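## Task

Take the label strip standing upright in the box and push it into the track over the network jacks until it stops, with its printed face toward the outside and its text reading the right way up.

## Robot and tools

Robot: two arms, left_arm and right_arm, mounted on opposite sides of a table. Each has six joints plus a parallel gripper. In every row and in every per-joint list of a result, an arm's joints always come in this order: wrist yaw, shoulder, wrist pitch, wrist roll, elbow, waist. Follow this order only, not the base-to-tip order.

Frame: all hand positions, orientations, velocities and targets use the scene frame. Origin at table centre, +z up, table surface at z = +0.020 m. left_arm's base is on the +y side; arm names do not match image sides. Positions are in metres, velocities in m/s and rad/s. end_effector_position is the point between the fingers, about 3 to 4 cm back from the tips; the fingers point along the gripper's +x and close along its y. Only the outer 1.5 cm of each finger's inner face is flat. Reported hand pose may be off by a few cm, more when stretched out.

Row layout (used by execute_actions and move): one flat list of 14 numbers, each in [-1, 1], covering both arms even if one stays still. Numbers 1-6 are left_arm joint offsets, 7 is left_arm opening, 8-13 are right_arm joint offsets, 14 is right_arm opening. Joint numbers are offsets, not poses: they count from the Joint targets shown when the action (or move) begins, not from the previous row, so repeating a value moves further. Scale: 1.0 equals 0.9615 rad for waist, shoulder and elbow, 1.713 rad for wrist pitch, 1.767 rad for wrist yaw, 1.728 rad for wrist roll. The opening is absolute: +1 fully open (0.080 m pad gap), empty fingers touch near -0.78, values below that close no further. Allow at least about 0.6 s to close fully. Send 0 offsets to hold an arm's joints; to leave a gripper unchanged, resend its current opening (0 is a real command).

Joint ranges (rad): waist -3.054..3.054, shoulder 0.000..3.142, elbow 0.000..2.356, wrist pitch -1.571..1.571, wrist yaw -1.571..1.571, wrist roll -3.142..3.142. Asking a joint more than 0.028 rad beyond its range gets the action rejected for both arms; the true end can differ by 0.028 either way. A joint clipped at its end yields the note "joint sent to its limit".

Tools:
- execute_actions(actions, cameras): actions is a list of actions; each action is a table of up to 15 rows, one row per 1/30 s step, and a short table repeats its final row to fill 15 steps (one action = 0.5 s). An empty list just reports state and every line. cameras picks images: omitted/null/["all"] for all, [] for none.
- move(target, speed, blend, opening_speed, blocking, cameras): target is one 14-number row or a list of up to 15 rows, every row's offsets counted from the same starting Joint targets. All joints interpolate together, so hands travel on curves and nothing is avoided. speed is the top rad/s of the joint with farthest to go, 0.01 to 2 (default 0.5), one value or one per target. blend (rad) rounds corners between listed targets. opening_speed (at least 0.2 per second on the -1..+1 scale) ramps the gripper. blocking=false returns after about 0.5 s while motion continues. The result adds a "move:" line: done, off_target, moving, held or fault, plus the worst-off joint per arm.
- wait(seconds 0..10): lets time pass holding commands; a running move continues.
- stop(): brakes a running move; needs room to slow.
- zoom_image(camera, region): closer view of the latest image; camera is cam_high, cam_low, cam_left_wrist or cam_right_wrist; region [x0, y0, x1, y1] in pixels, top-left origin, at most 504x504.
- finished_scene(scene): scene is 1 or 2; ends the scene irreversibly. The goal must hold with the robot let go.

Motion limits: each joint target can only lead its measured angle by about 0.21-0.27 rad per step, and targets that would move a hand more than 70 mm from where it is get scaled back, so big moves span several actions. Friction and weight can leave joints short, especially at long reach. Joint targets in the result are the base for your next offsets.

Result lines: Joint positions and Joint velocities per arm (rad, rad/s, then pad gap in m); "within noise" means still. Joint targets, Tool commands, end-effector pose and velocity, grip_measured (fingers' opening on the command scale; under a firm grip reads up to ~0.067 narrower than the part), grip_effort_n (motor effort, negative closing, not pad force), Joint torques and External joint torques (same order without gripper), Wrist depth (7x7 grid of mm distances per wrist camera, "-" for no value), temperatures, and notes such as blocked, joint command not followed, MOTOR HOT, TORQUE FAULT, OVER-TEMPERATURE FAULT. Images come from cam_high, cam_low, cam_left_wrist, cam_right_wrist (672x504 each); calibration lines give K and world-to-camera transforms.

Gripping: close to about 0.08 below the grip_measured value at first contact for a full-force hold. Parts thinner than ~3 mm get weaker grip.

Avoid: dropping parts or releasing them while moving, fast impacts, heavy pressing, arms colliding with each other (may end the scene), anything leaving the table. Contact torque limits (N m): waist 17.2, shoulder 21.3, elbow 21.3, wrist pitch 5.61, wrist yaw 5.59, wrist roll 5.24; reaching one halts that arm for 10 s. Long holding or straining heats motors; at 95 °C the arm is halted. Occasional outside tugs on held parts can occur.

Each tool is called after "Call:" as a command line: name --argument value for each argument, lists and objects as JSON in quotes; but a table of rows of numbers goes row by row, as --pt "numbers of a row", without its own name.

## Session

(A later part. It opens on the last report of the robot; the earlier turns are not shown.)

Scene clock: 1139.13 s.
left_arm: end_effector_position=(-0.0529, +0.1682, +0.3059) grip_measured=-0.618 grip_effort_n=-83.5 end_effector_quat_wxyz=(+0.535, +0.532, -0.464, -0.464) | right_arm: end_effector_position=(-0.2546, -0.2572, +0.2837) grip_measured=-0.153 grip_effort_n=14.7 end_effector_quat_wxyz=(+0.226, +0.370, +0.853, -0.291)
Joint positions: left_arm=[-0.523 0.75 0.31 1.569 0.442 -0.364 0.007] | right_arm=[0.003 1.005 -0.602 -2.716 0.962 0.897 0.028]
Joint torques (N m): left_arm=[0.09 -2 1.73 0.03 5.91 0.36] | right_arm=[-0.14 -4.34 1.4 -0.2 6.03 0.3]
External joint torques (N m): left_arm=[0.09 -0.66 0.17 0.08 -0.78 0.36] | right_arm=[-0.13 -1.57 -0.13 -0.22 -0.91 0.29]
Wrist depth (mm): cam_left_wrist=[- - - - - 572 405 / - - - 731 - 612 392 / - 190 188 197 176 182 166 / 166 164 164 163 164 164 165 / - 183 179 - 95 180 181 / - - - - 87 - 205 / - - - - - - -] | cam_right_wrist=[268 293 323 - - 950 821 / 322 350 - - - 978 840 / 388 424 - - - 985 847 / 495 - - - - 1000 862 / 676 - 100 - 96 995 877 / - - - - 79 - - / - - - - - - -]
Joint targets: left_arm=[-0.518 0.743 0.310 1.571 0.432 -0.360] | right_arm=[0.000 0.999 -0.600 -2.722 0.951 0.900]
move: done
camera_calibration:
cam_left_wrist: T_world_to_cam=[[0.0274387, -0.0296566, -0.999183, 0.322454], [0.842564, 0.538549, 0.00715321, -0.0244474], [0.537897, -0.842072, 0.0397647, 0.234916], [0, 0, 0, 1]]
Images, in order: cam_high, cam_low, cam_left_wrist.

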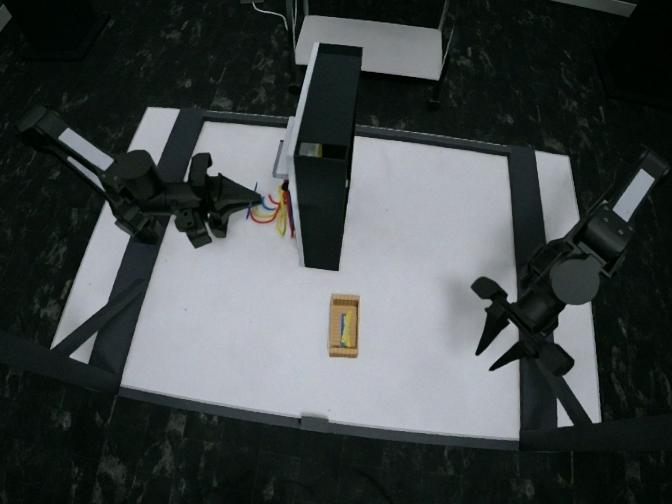

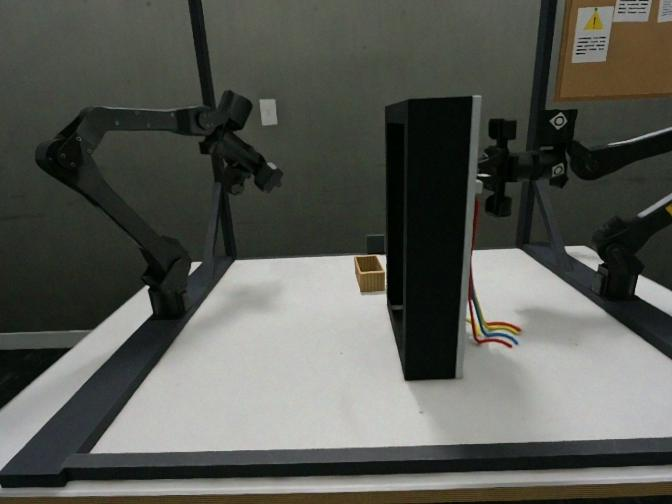

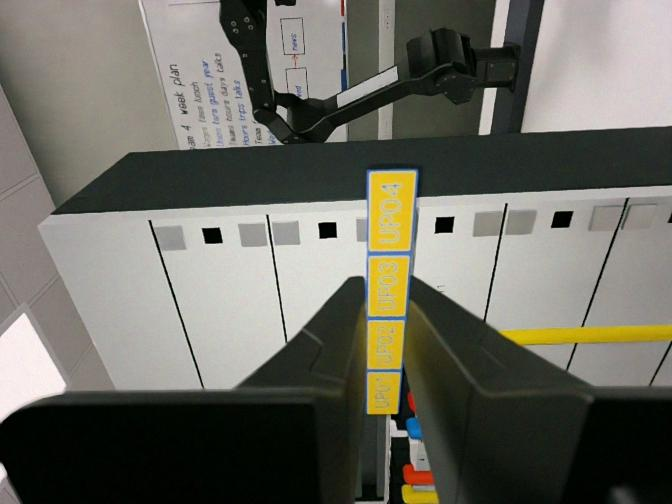

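Call:
zoom_image --camera "cam_left_wrist" --region '[340, 364, 480, 504]'

Call:
zoom_image --camera "cam_high" --region '[235, 130, 315, 230]'

Call:
zoom_image --camera "cam_low" --region '[440, 100, 580, 240]'

Scaled by 3.600.

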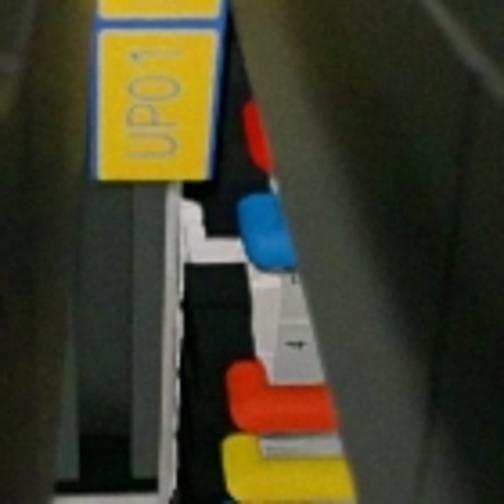

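Scaled by 5.040.

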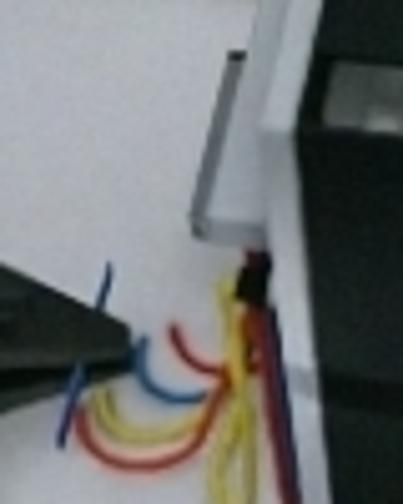

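Scaled by 3.600.

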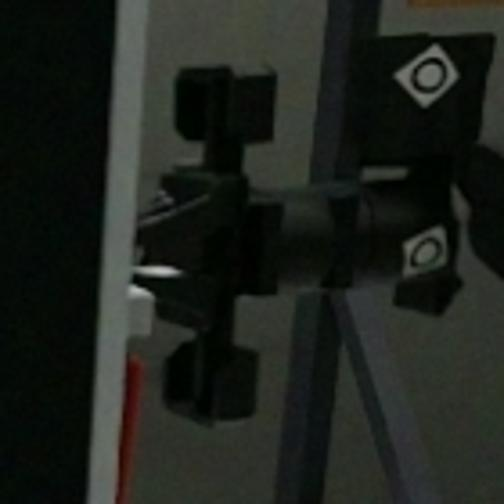

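Call:
zoom_image --camera "cam_left_wrist" --region '[350, 404, 410, 504]'

Call:
zoom_image --camera "cam_left_wrist" --region '[350, 160, 430, 290]'

Scaled by 5.040.

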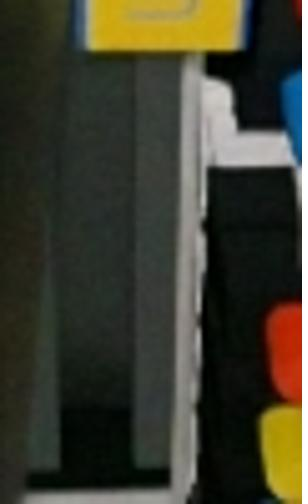

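Scaled by 3.877.

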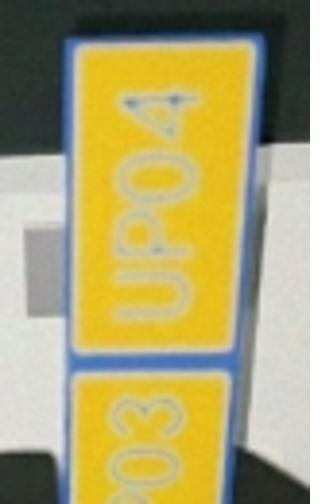

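Call:
move --target '[0.0398,0.1213,0.0436,0,0.0436,0.0731,-0.72,0,0,0,0,0,0,-0.15]' --speed 0.15 --cameras '["cam_left_wrist", "cam_high", "cam_low"]'

Call:
zoom_image --camera "cam_left_wrist" --region '[340, 364, 480, 504]'

Call:
zoom_image --camera "cam_high" --region '[235, 130, 315, 230]'

Call:
zoom_image --camera "cam_low" --region '[440, 150, 520, 220]'

Scene clock: 1240.90 s.
left_arm: end_effector_position=(-0.0487, +0.1482, +0.2980) grip_measured=-0.618 grip_effort_n=-83.5 end_effector_quat_wxyz=(+0.528, +0.539, -0.461, -0.467) | right_arm: end_effector_position=(-0.2546, -0.2572, +0.2837) grip_measured=-0.153 grip_effort_n=14.7 end_effector_quat_wxyz=(+0.226, +0.370, +0.853, -0.291)
Joint positions: left_arm=[-0.452 0.856 0.381 1.569 0.456 -0.294 0.007] | right_arm=[0.003 1.005 -0.602 -2.716 0.962 0.897 0.028]
Joint torques (N m): left_arm=[0.09 -1.14 2.03 0.03 9.39 0.38] | right_arm=[-0.14 -4.33 1.41 -0.18 6.03 0.29]
External joint torques (N m): left_arm=[0.09 0.69 0.47 0.08 2.77 0.38] | right_arm=[-0.12 -1.61 -0.11 -0.2 -0.87 0.25]
Motor temperatures (°C): left_arm=[25 26 41 24 34 22] | right_arm=[24 27 37 26 29 23]
Wrist depth (mm): cam_left_wrist=[- - - - - 561 380 / - - - 703 - 538 368 / - 184 175 181 176 159 156 / 140 141 140 140 145 142 144 / 153 155 152 - 95 160 161 / - - - - 87 - 127 / - - - - - - -] | cam_right_wrist=[270 291 323 - - 958 824 / 320 350 - - - 962 837 / 384 424 - - - 973 861 / 498 - - - - - 859 / 677 - 100 - 96 987 886 / - - - - 79 - - / - - - - - - -]
Joint targets: left_arm=[-0.448 0.860 0.385 1.571 0.474 -0.290] | right_arm=[0.000 1.000 -0.600 -2.722 0.951 0.900]
move: done
camera_calibration:
cam_left_wrist: T_world_to_cam=[[0.0342808, -0.0100787, -0.999361, 0.311328], [0.842666, 0.537924, 0.0234806, -0.0219777], [0.537344, -0.842933, 0.0269334, 0.220033], [0, 0, 0, 1]]
Images, in order: cam_high, cam_low, cam_left_wrist.

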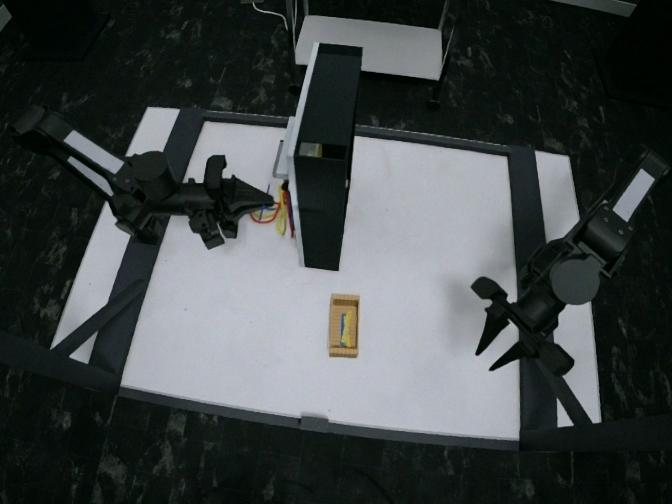

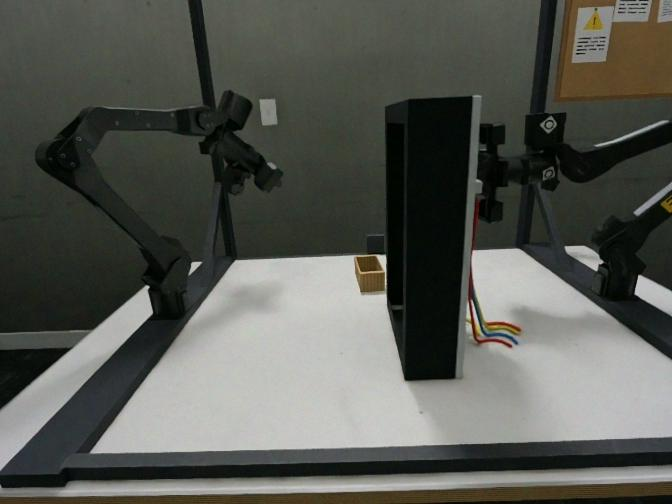

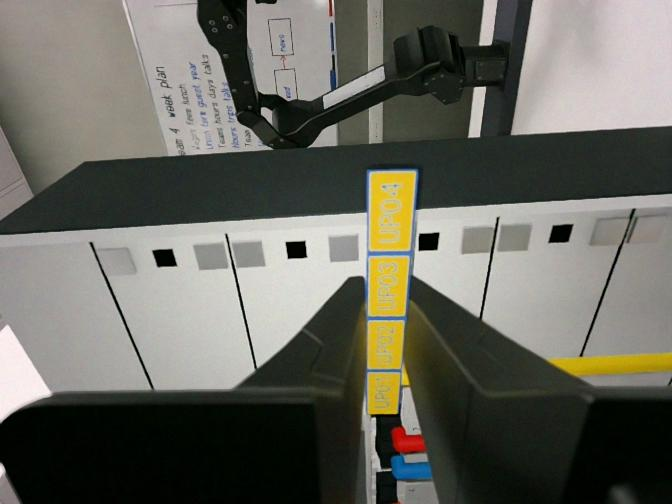

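Scaled by 3.600.

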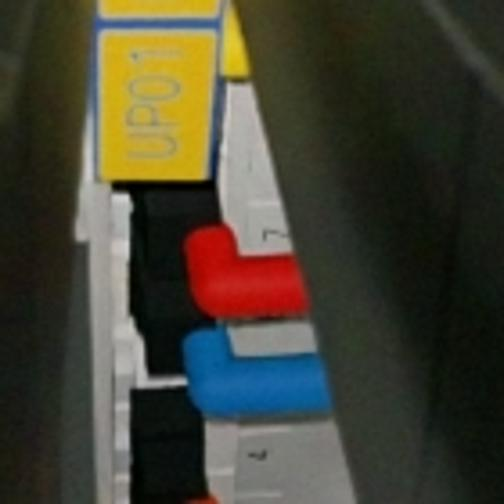

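Scaled by 5.040.

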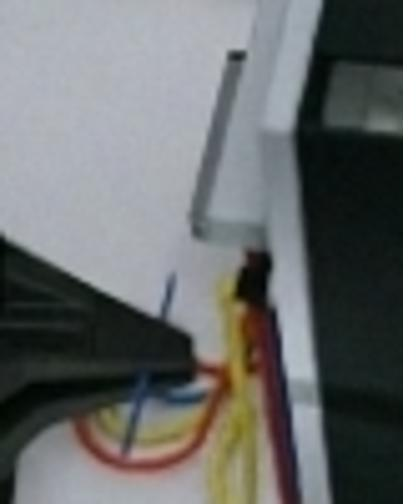

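Scaled by 6.300.

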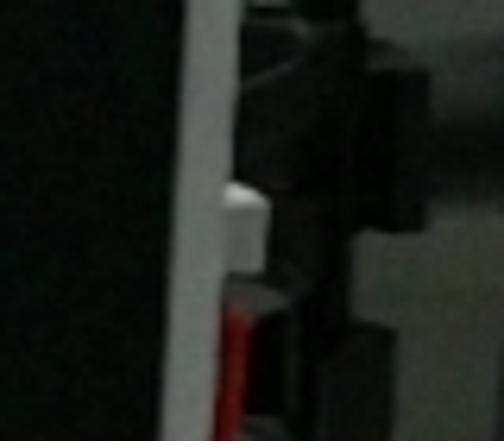

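Call:
move --target '[0.006,0.0165,0.003,0,0.0315,0.0106,-0.72,0,0,0,0,0,0,-0.15]' --speed 0.15 --cameras '["cam_left_wrist", "cam_high", "cam_low"]'

Call:
zoom_image --camera "cam_left_wrist" --region '[340, 364, 480, 504]'

Call:
zoom_image --camera "cam_high" --region '[235, 130, 315, 230]'

Scene clock: 1266.90 s.
left_arm: end_effector_position=(-0.0482, +0.1441, +0.3084) grip_measured=-0.618 grip_effort_n=-83.5 end_effector_quat_wxyz=(+0.534, +0.533, -0.464, -0.464) | right_arm: end_effector_position=(-0.2546, -0.2572, +0.2837) grip_measured=-0.153 grip_effort_n=14.2 end_effector_quat_wxyz=(+0.226, +0.370, +0.853, -0.291)
Joint positions: left_arm=[-0.442 0.872 0.387 1.569 0.486 -0.284 0.007] | right_arm=[0.003 1.005 -0.602 -2.716 0.962 0.897 0.028]
Joint torques (N m): left_arm=[0.1 -1.34 2.03 0.05 9.39 0.37] | right_arm=[-0.13 -4.39 1.39 -0.2 6.04 0.27]
External joint torques (N m): left_arm=[0.1 0.64 0.45 0.1 2.68 0.36] | right_arm=[-0.11 -1.59 -0.15 -0.22 -0.94 0.26]
Motor temperatures (°C): left_arm=[25 25 43 24 42 22] | right_arm=[24 27 37 26 29 23]
Wrist depth (mm): cam_left_wrist=[- - - - - 567 406 / - - - 700 - 585 391 / - 180 170 178 174 156 155 / 137 137 138 138 135 134 136 / 150 151 148 - 95 153 154 / - 163 - - 97 - - / - - - - - - -] | cam_right_wrist=[268 291 325 - - 956 824 / 320 350 - - - 949 834 / 388 425 - - - 986 835 / 502 - - - - - 860 / 670 - 101 - 96 - 870 / - - - - 79 - - / - - - - - - -]
Joint targets: left_arm=[-0.437 0.876 0.391 1.571 0.504 -0.280] | right_arm=[0.000 1.000 -0.600 -2.722 0.951 0.900]
move: done
camera_calibration:
cam_left_wrist: T_world_to_cam=[[0.0281819, -0.0289401, -0.999184, 0.324022], [0.842763, 0.538222, 0.00818112, -0.0157089], [0.537546, -0.842306, 0.0395578, 0.212034], [0, 0, 0, 1]]
Images, in order: cam_high, cam_low, cam_left_wrist.

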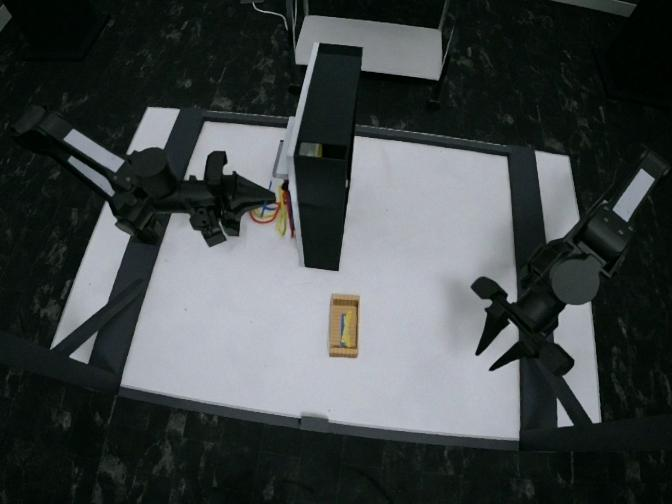

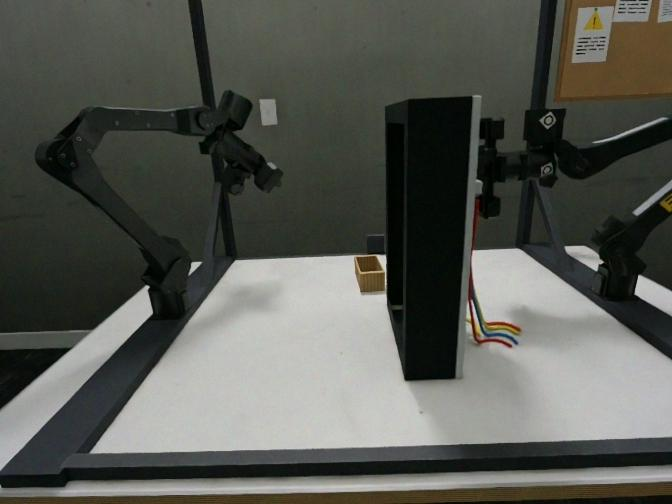

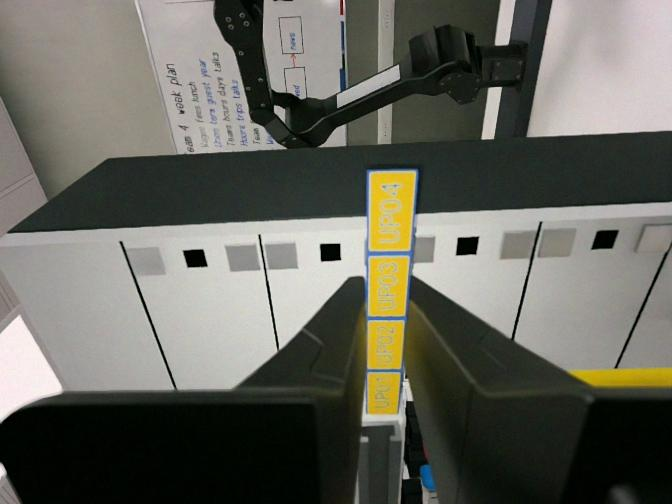

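Scaled by 3.600.

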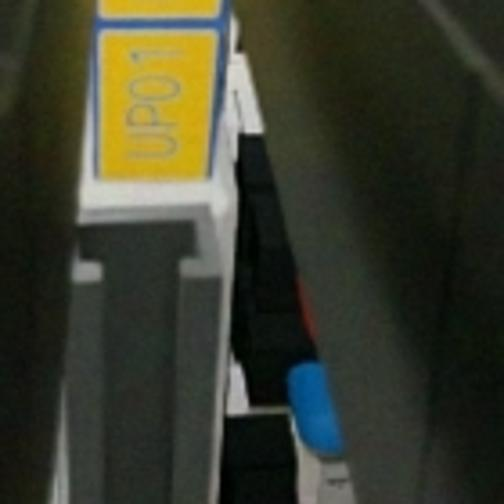

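Scaled by 5.040.

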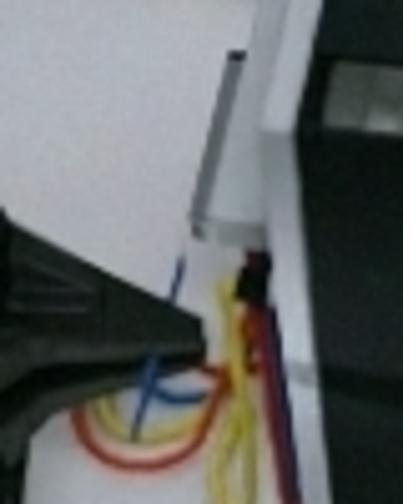

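Call:
zoom_image --camera "cam_left_wrist" --region '[350, 400, 414, 464]'

Scaled by 7.875.

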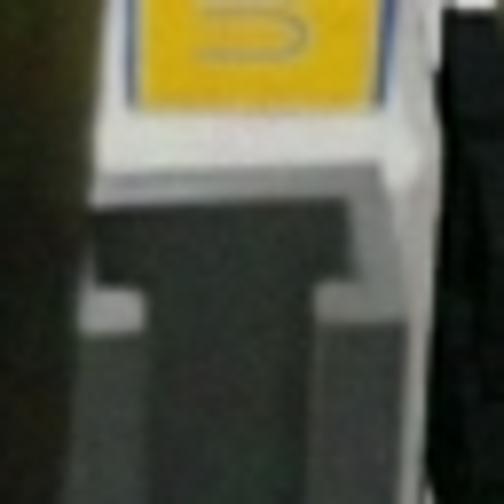

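Call:
zoom_image --camera "cam_left_wrist" --region '[354, 410, 384, 450]'

Call:
zoom_image --camera "cam_left_wrist" --region '[380, 405, 410, 445]'

Scaled by 12.600.

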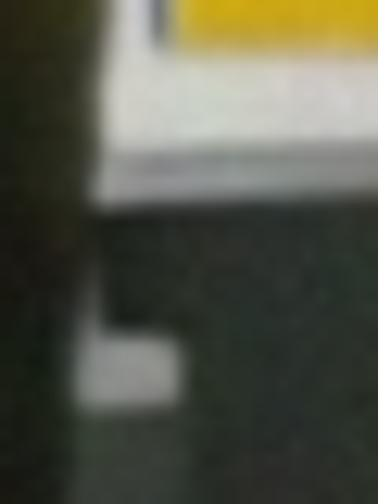

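Scaled by 12.600.

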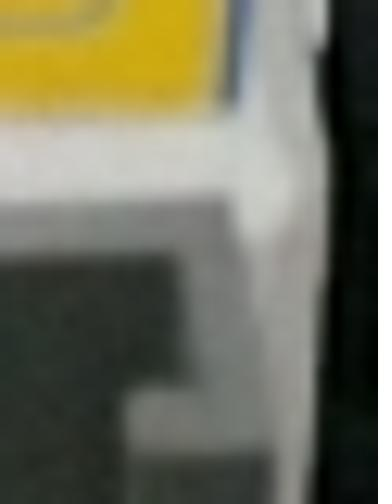

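Call:
zoom_image --camera "cam_high" --region '[255, 135, 295, 225]'

Scaled by 5.600.

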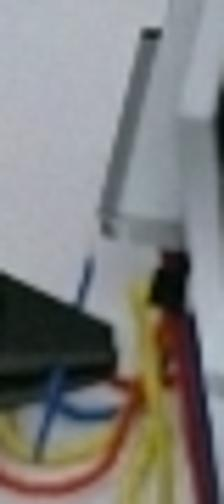

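Call:
move --target '[0.0413,0.0095,0.003,-0.007,0.0085,0.0758,-0.72,0,0,0,0,0,0,-0.15]' --speed 0.1 --cameras '["cam_left_wrist", "cam_high"]'

Call:
zoom_image --camera "cam_left_wrist" --region '[350, 390, 414, 454]'

Call:
zoom_image --camera "cam_high" --region '[255, 135, 295, 225]'

Scene clock: 1346.77 s.
left_arm: end_effector_position=(-0.0369, +0.1391, +0.3104) grip_measured=-0.618 grip_effort_n=-83.5 end_effector_quat_wxyz=(+0.537, +0.530, -0.463, -0.465) | right_arm: end_effector_position=(-0.2546, -0.2572, +0.2837) grip_measured=-0.153 grip_effort_n=14.7 end_effector_quat_wxyz=(+0.226, +0.370, +0.853, -0.291)
Joint positions: left_arm=[-0.369 0.881 0.392 1.562 0.494 -0.211 0.007] | right_arm=[0.003 1.005 -0.602 -2.716 0.962 0.897 0.028]
Joint torques (N m): left_arm=[0.12 -1.38 2.06 -0.11 9.41 0.35] | right_arm=[-0.13 -4.29 1.41 -0.2 6.04 0.23]
External joint torques (N m): left_arm=[0.13 0.67 0.48 -0.06 2.74 0.32] | right_arm=[-0.12 -1.55 -0.15 -0.22 -0.95 0.24]
Wrist depth (mm): cam_left_wrist=[- - - - 607 562 411 / - - - 680 601 547 396 / 158 144 141 147 144 130 128 / 126 131 129 132 129 127 130 / 148 144 141 - 95 146 146 / - 156 - - 87 - 162 / - - - 123 - - -] | cam_right_wrist=[270 291 324 - - 945 815 / 320 351 - - - 967 834 / 386 419 - - - 980 846 / 503 - - - - - 869 / 680 - 101 - 96 - 866 / - - - - 80 - - / - - - - - - -]
Joint targets: left_arm=[-0.364 0.885 0.396 1.559 0.512 -0.207] | right_arm=[0.000 1.000 -0.600 -2.722 0.951 0.900]
move: done
camera_calibration:
cam_left_wrist: T_world_to_cam=[[0.0202234, -0.0336782, -0.999228, 0.325997], [0.842803, 0.538222, -0.00108288, -0.019736], [0.537843, -0.84213, 0.0392688, 0.201733], [0, 0, 0, 1]]
Images, in order: cam_high, cam_left_wrist.

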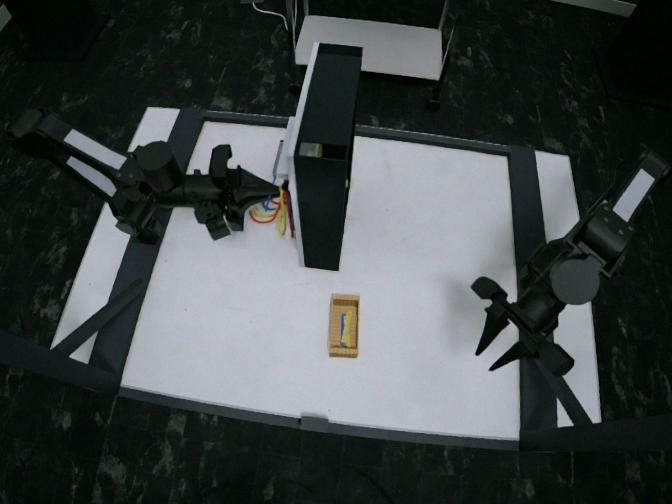

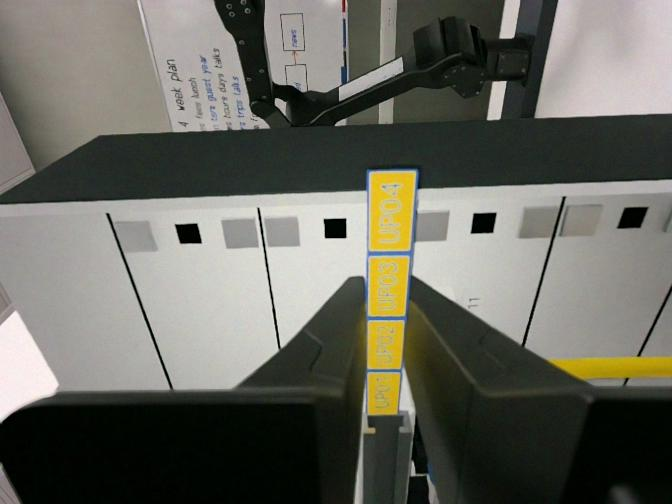

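Scaled by 7.875.

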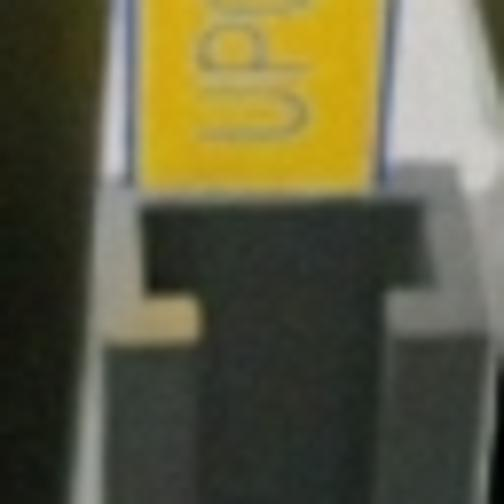

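Scaled by 5.600.

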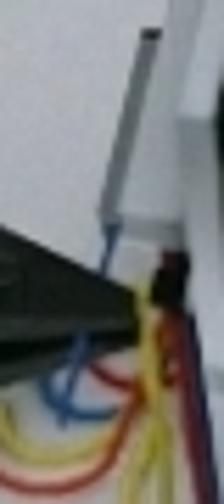

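Call:
move --target '[0,0,-0.0047,0,0,0,-0.72,0,0,0,0,0,0,-0.15]' --speed 0.1 --cameras '["cam_left_wrist", "cam_high"]'

Call:
zoom_image --camera "cam_left_wrist" --region '[350, 390, 414, 454]'

Call:
zoom_image --camera "cam_high" --region '[260, 155, 290, 195]'

Scene clock: 1406.07 s.
left_arm: end_effector_position=(-0.0369, +0.1391, +0.3096) grip_measured=-0.618 grip_effort_n=-83.5 end_effector_quat_wxyz=(+0.536, +0.531, -0.462, -0.466) | right_arm: end_effector_position=(-0.2546, -0.2572, +0.2837) grip_measured=-0.153 grip_effort_n=14.7 end_effector_quat_wxyz=(+0.226, +0.370, +0.853, -0.291)
Joint positions: left_arm=[-0.369 0.881 0.387 1.562 0.495 -0.211 0.007] | right_arm=[0.003 1.005 -0.602 -2.716 0.962 0.897 0.028]
Joint torques (N m): left_arm=[0.11 -1.34 1.78 -0.11 9.38 0.33] | right_arm=[-0.14 -4.33 1.41 -0.2 6.03 0.26]
External joint torques (N m): left_arm=[0.1 0.73 0.17 -0.06 2.62 0.35] | right_arm=[-0.13 -1.54 -0.13 -0.21 -0.94 0.27]
Motor temperatures (°C): left_arm=[25 24 40 24 47 22] | right_arm=[24 26 38 26 29 23]
Heat: left arm: hottest elbow 47 °C (+6.1 °C/min); right arm: hottest wrist pitch 38 °C (+1.0 °C/min).
Wrist depth (mm): cam_left_wrist=[- - - - 594 562 409 / - - 688 668 599 536 391 / 159 144 140 147 144 130 129 / 125 131 129 129 129 130 130 / 144 143 141 - 96 146 147 / - 155 - - 87 - - / - - - 122 - - -] | cam_right_wrist=[269 292 323 - - 943 823 / 320 350 - - - 962 833 / 386 415 - - - 971 850 / 495 - - - - - 855 / 678 - 101 - 96 999 875 / - - - - 79 - - / - - - - - - -]
Joint targets: left_arm=[-0.364 0.885 0.388 1.559 0.512 -0.207] | right_arm=[0.000 1.000 -0.600 -2.722 0.951 0.900]
move: done
camera_calibration:
cam_left_wrist: T_world_to_cam=[[0.0211692, -0.0296038, -0.999338, 0.324722], [0.843007, 0.537899, 0.00192323, -0.0205511], [0.537485, -0.84249, 0.0363431, 0.202719], [0, 0, 0, 1]]
Images, in order: cam_high, cam_left_wrist.

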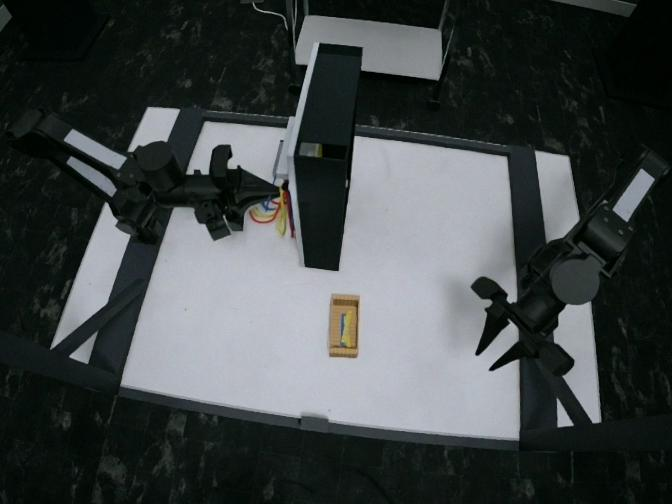

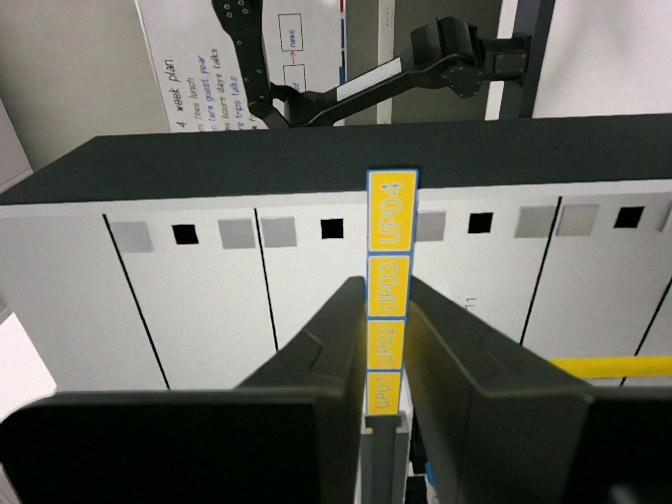

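Scaled by 7.875.

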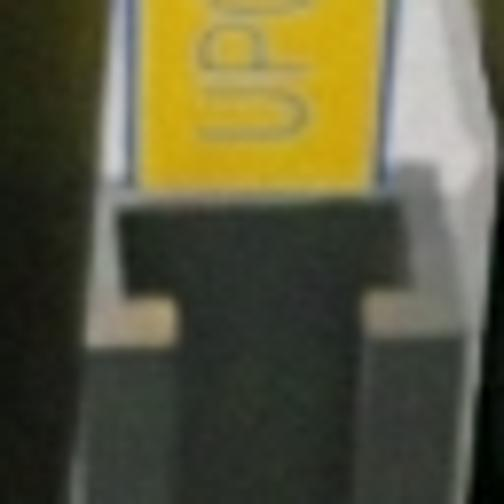

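Scaled by 12.600.

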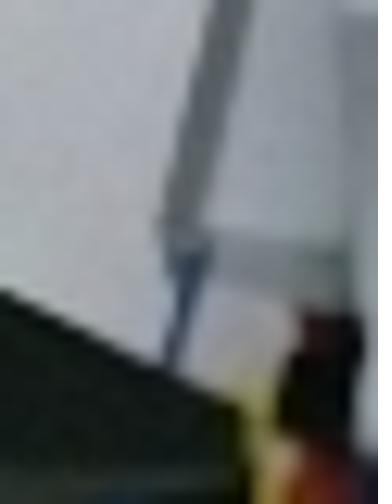

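Call:
move --target '[0.0372,-0.0105,-0.0032,0,-0.0035,0.0684,-0.72,0,0,0,0,0,0,-0.15]' --speed 0.08 --cameras '["cam_left_wrist", "cam_high"]'

Call:
zoom_image --camera "cam_left_wrist" --region '[350, 390, 414, 454]'

Call:
zoom_image --camera "cam_high" --region '[260, 155, 290, 195]'

Scene clock: 1427.37 s.
left_arm: end_effector_position=(-0.0318, +0.1367, +0.3089) grip_measured=-0.618 grip_effort_n=-83.5 end_effector_quat_wxyz=(+0.529, +0.526, -0.468, -0.474) | right_arm: end_effector_position=(-0.2546, -0.2572, +0.2837) grip_measured=-0.153 grip_effort_n=14.7 end_effector_quat_wxyz=(+0.226, +0.370, +0.853, -0.291)
Joint positions: left_arm=[-0.289 0.881 0.383 1.562 0.495 -0.157 0.007] | right_arm=[0.003 1.005 -0.602 -2.716 0.962 0.897 0.028]
Joint torques (N m): left_arm=[-0.34 -2.67 1.7 -0.1 8.94 1.34] | right_arm=[-0.13 -4.3 1.42 -0.19 5.98 0.3]
External joint torques (N m): left_arm=[-0.34 -0.6 0.08 -0.05 2.2 1.35] | right_arm=[-0.12 -1.54 -0.13 -0.2 -1 0.31]
Wrist depth (mm): cam_left_wrist=[- - - - - 560 406 / - - - 674 601 569 373 / 162 144 143 151 147 133 130 / 123 125 125 126 127 125 128 / 139 139 137 - 95 142 142 / - 149 - - 97 - - / - - - 114 - - -] | cam_right_wrist=[268 293 326 - - 952 810 / 320 348 - - - 971 833 / 384 417 - - - 983 854 / 504 - - - - - 870 / 683 - 101 - 96 985 882 / - - - - 79 - - / - - - - - - -]
Joint targets: left_arm=[-0.298 0.875 0.382 1.559 0.509 -0.141] | right_arm=[0.000 1.000 -0.600 -2.722 0.951 0.900]
move: done
camera_calibration:
cam_left_wrist: T_world_to_cam=[[0.0211372, -0.0263956, -0.999428, 0.323422], [0.856476, 0.516167, 0.00448151, -0.0210314], [0.515753, -0.856081, 0.0335175, 0.200036], [0, 0, 0, 1]]
Images, in order: cam_high, cam_left_wrist.

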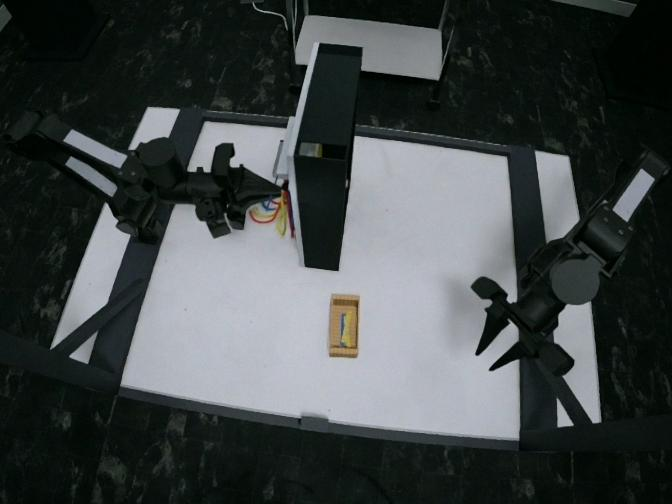

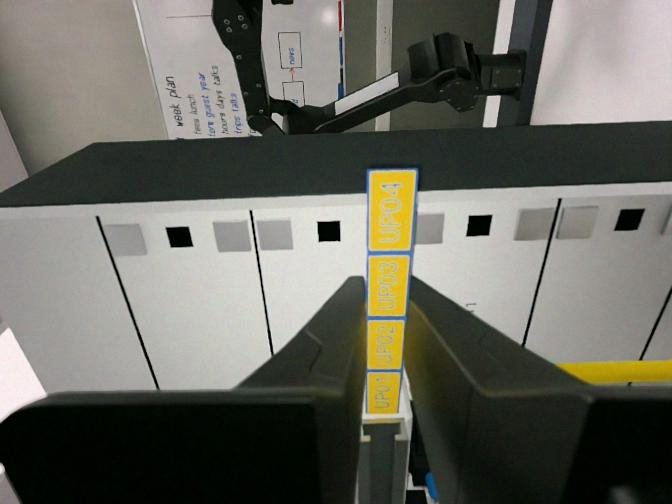

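Scaled by 7.875.

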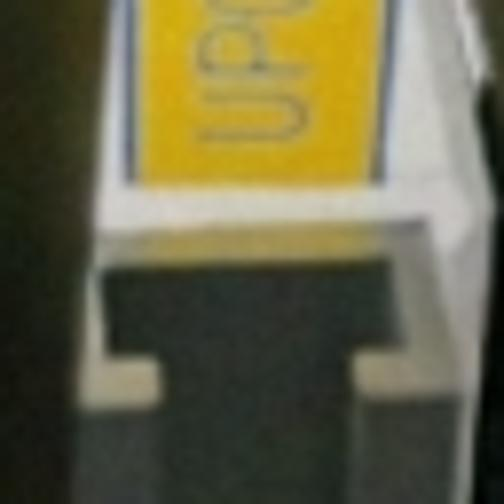

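Scaled by 12.600.

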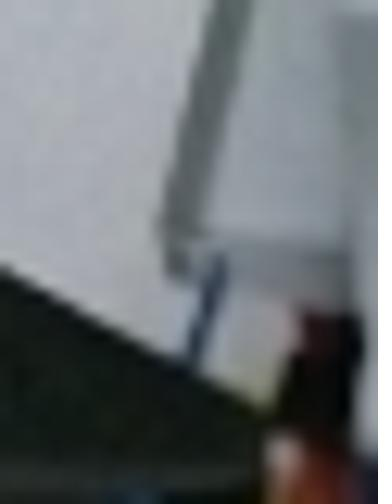

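Call:
move --pt "-0.0929 -0.0468 -0.0123 0 -0.0385 -0.1706 -0.72 0 0 0 0 0 0 -0.15" --pt "-0.0396 0.0088 0.0035 0 0.0021 -0.0728 -0.72 0 0 0 0 0 0 -0.15" --speed 0.1 --cameras '["cam_left_wrist", "cam_high"]'

Call:
zoom_image --camera "cam_left_wrist" --region '[350, 390, 414, 454]'

Call:
zoom_image --camera "cam_high" --region '[260, 155, 290, 195]'

Scene clock: 1462.87 s.
left_arm: end_effector_position=(-0.0375, +0.1396, +0.3087) grip_measured=-0.618 grip_effort_n=-83.5 end_effector_quat_wxyz=(+0.535, +0.532, -0.462, -0.467) | right_arm: end_effector_position=(-0.2546, -0.2572, +0.2837) grip_measured=-0.153 grip_effort_n=14.7 end_effector_quat_wxyz=(+0.226, +0.370, +0.853, -0.291)
Joint positions: left_arm=[-0.373 0.879 0.384 1.561 0.493 -0.215 0.007] | right_arm=[0.003 1.005 -0.602 -2.716 0.962 0.897 0.028]
Joint torques (N m): left_arm=[0.1 -1.37 2.05 -0.1 9.41 0.41] | right_arm=[-0.13 -4.4 1.41 -0.19 6.01 0.25]
External joint torques (N m): left_arm=[0.09 0.64 0.47 -0.05 2.77 0.41] | right_arm=[-0.13 -1.65 -0.13 -0.21 -0.95 0.25]
Wrist depth (mm): cam_left_wrist=[- - - - 585 560 405 / - - 698 665 606 536 387 / 161 145 143 149 147 132 130 / 126 131 129 130 130 131 131 / 144 144 141 - 95 147 148 / - 156 - - 87 - - / - - - 123 - - -] | cam_right_wrist=[268 292 323 - - 962 819 / 319 349 - - - 958 832 / 389 416 - - - 995 854 / 498 - - - - 994 856 / 675 - 101 - 96 - 866 / - - - - 79 - - / - - - - - - -]
Joint targets: left_arm=[-0.369 0.883 0.388 1.559 0.511 -0.211] | right_arm=[0.000 1.000 -0.600 -2.722 0.951 0.900]
move: done
camera_calibration:
cam_left_wrist: T_world_to_cam=[[0.0215076, -0.0266812, -0.999413, 0.323423], [0.842801, 0.538212, 0.00376876, -0.0210072], [0.537795, -0.842387, 0.0340626, 0.20421], [0, 0, 0, 1]]
Images, in order: cam_high, cam_left_wrist.

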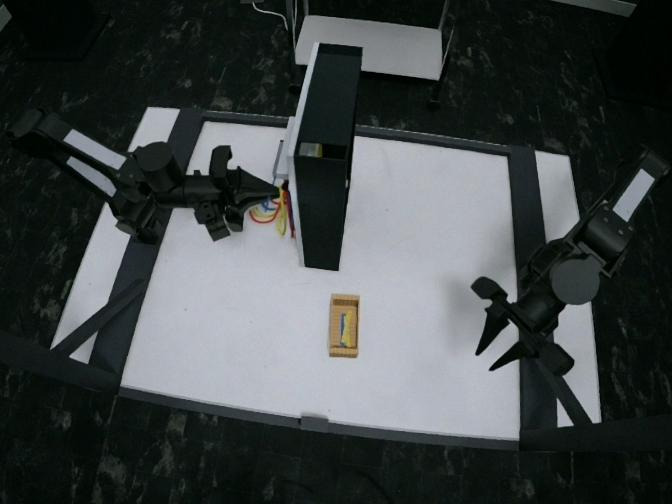

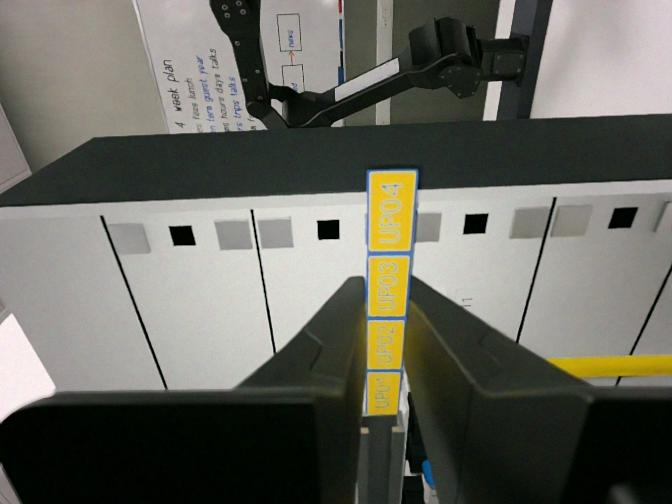

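Scaled by 7.875.

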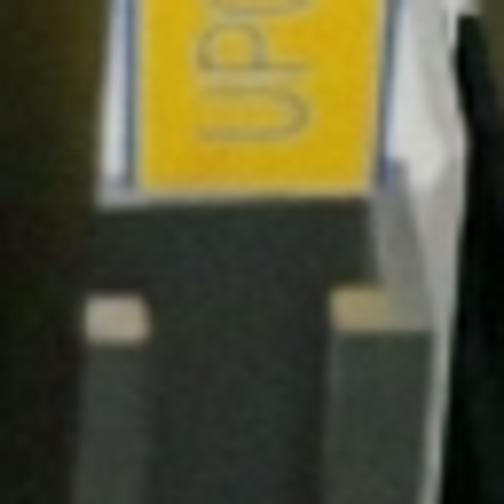

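Scaled by 12.600.

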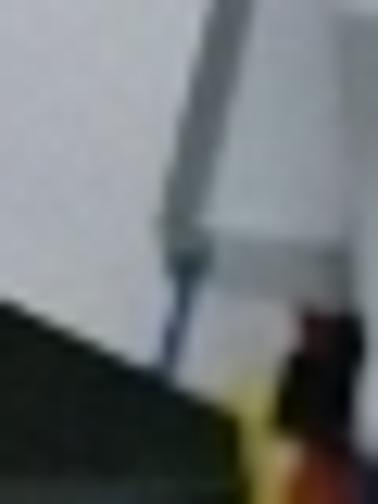

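Call:
move --target '[0,-0.0114,0.002,0,-0.027,0,-0.72,0,0,0,0,0,0,-0.15]' --speed 0.1 --cameras '["cam_left_wrist"]'

Call:
zoom_image --camera "cam_left_wrist" --region '[350, 390, 414, 454]'

Scene clock: 1482.13 s.
left_arm: end_effector_position=(-0.0375, +0.1395, +0.3096) grip_measured=-0.618 grip_effort_n=-83.5 end_effector_quat_wxyz=(+0.536, +0.530, -0.462, -0.466) | right_arm: end_effector_position=(-0.2546, -0.2572, +0.2837) grip_measured=-0.153 grip_effort_n=14.7 end_effector_quat_wxyz=(+0.226, +0.370, +0.853, -0.291)
Joint positions: left_arm=[-0.373 0.879 0.387 1.561 0.493 -0.215 0.007] | right_arm=[0.003 1.005 -0.602 -2.716 0.962 0.897 0.028]
Joint torques (N m): left_arm=[0.1 -2.77 2.05 -0.09 6.19 0.42] | right_arm=[-0.14 -4.29 1.41 -0.2 6.02 0.23]
External joint torques (N m): left_arm=[0.1 -0.74 0.46 -0.04 -0.49 0.42] | right_arm=[-0.13 -1.51 -0.16 -0.21 -1 0.25]
Wrist depth (mm): cam_left_wrist=[- - - - 590 567 408 / - - - 679 603 542 392 / 161 146 143 149 146 132 130 / 126 132 129 130 130 130 131 / 147 144 141 - 95 147 147 / - 155 - - 87 - - / - - - 123 - - -] | cam_right_wrist=[267 293 324 - - 937 823 / 319 352 - - - 957 836 / 383 415 - - - 972 852 / 500 - - - - 978 865 / 682 - 101 - 96 - 876 / - - - - 80 - - / - - - - - - -]
Joint targets: left_arm=[-0.368 0.872 0.392 1.559 0.485 -0.211] | right_arm=[0.000 1.000 -0.600 -2.722 0.951 0.900]
move: done
camera_calibration:
cam_left_wrist: T_world_to_cam=[[0.0206112, -0.0303973, -0.999325, 0.324831], [0.843008, 0.537899, 0.00102543, -0.0199917], [0.537505, -0.842461, 0.0367119, 0.203317], [0, 0, 0, 1]]
Images, in order: cam_left_wrist.

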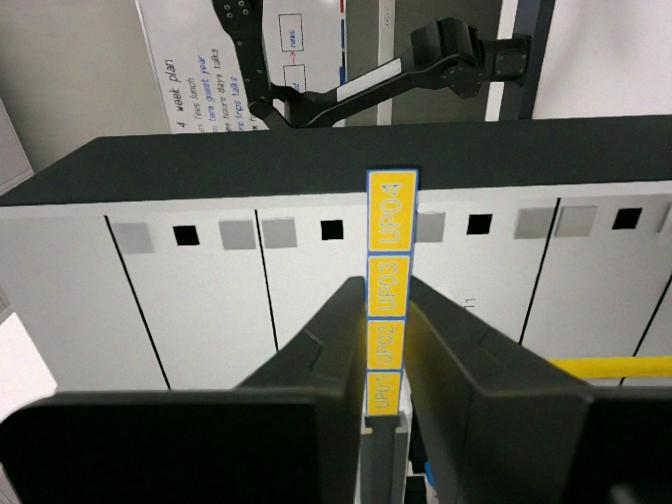

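Scaled by 7.875.

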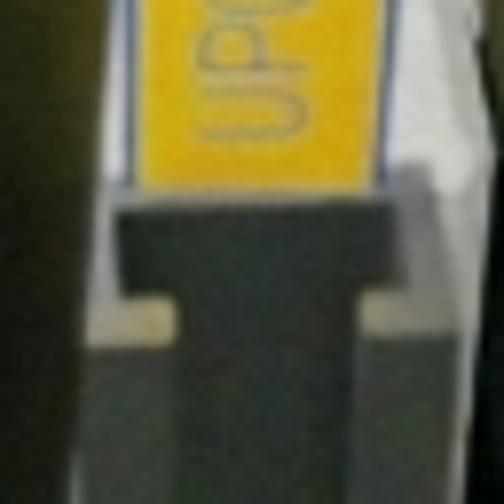

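Call:
move --target '[0.0374,-0.0114,-0.0053,0,-0.0052,0.0686,-0.72,0,0,0,0,0,0,-0.15]' --speed 0.06 --cameras '["cam_left_wrist", "cam_high"]'

Call:
zoom_image --camera "cam_left_wrist" --region '[350, 390, 414, 454]'

Call:
zoom_image --camera "cam_high" --region '[260, 155, 290, 195]'

Scene clock: 1495.23 s.
left_arm: end_effector_position=(-0.0319, +0.1390, +0.3102) grip_measured=-0.618 grip_effort_n=-83.5 end_effector_quat_wxyz=(+0.531, +0.524, -0.469, -0.472) | right_arm: end_effector_position=(-0.2546, -0.2572, +0.2837) grip_measured=-0.153 grip_effort_n=14.7 end_effector_quat_wxyz=(+0.226, +0.370, +0.853, -0.291)
Joint positions: left_arm=[-0.293 0.869 0.382 1.561 0.49 -0.161 0.007] | right_arm=[0.003 1.005 -0.602 -2.716 0.962 0.897 0.028]
Joint torques (N m): left_arm=[-0.32 -2.77 1.77 -0.1 5.91 1.28] | right_arm=[-0.13 -4.39 1.39 -0.19 6.03 0.3]
External joint torques (N m): left_arm=[-0.32 -0.83 0.19 -0.05 -0.75 1.3] | right_arm=[-0.12 -1.62 -0.14 -0.2 -0.92 0.28]
Motor temperatures (°C): left_arm=[25 24 41 24 41 22] | right_arm=[24 26 38 26 29 23]
Heat: left arm: hottest elbow 41 °C (-7.1 °C/min); right arm: hottest wrist pitch 38 °C (+0.0 °C/min).
Wrist depth (mm): cam_left_wrist=[- - - - - 560 412 / - - - 672 601 575 395 / 163 144 143 150 147 133 130 / 126 129 129 132 129 127 130 / 142 143 140 - 96 144 145 / - 153 - - 87 - 159 / - - - 120 - - -] | cam_right_wrist=[269 292 323 - - 939 819 / 321 353 - - - 990 832 / 388 418 - - - 984 835 / 500 - - - - - 856 / 690 - 101 - 96 994 872 / - - - - 79 - - / - - - - - - -]
Joint targets: left_arm=[-0.302 0.861 0.382 1.559 0.480 -0.145] | right_arm=[0.000 1.000 -0.600 -2.722 0.951 0.900]
move: done
camera_calibration:
cam_left_wrist: T_world_to_cam=[[0.0195533, -0.0331843, -0.999258, 0.325619], [0.856283, 0.516507, -0.000397065, -0.0205993], [0.516137, -0.85564, 0.0385146, 0.200446], [0, 0, 0, 1]]
Images, in order: cam_high, cam_left_wrist.

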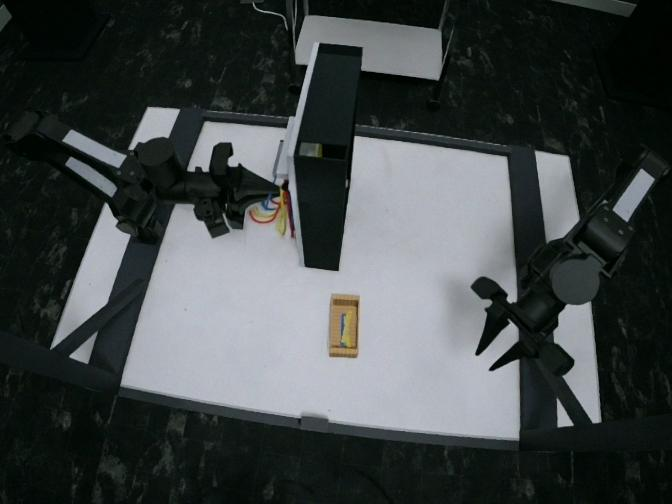

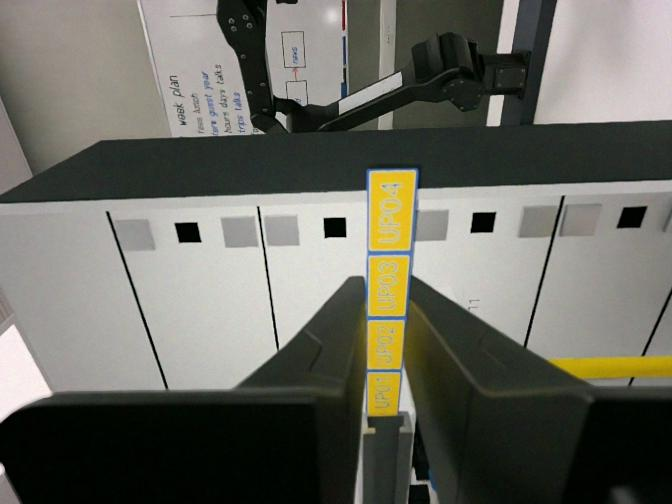

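Scaled by 7.875.

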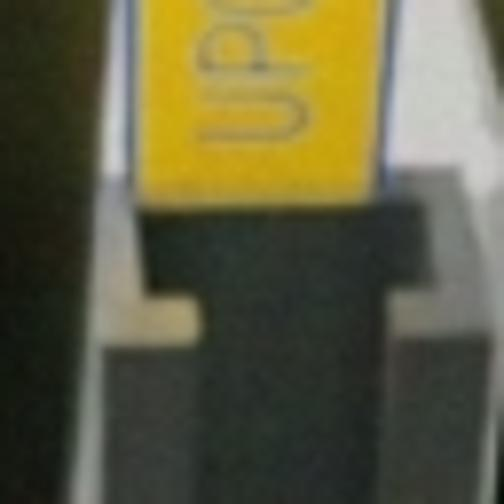

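Scaled by 12.600.

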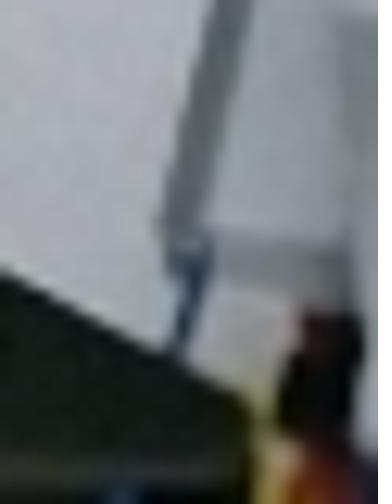

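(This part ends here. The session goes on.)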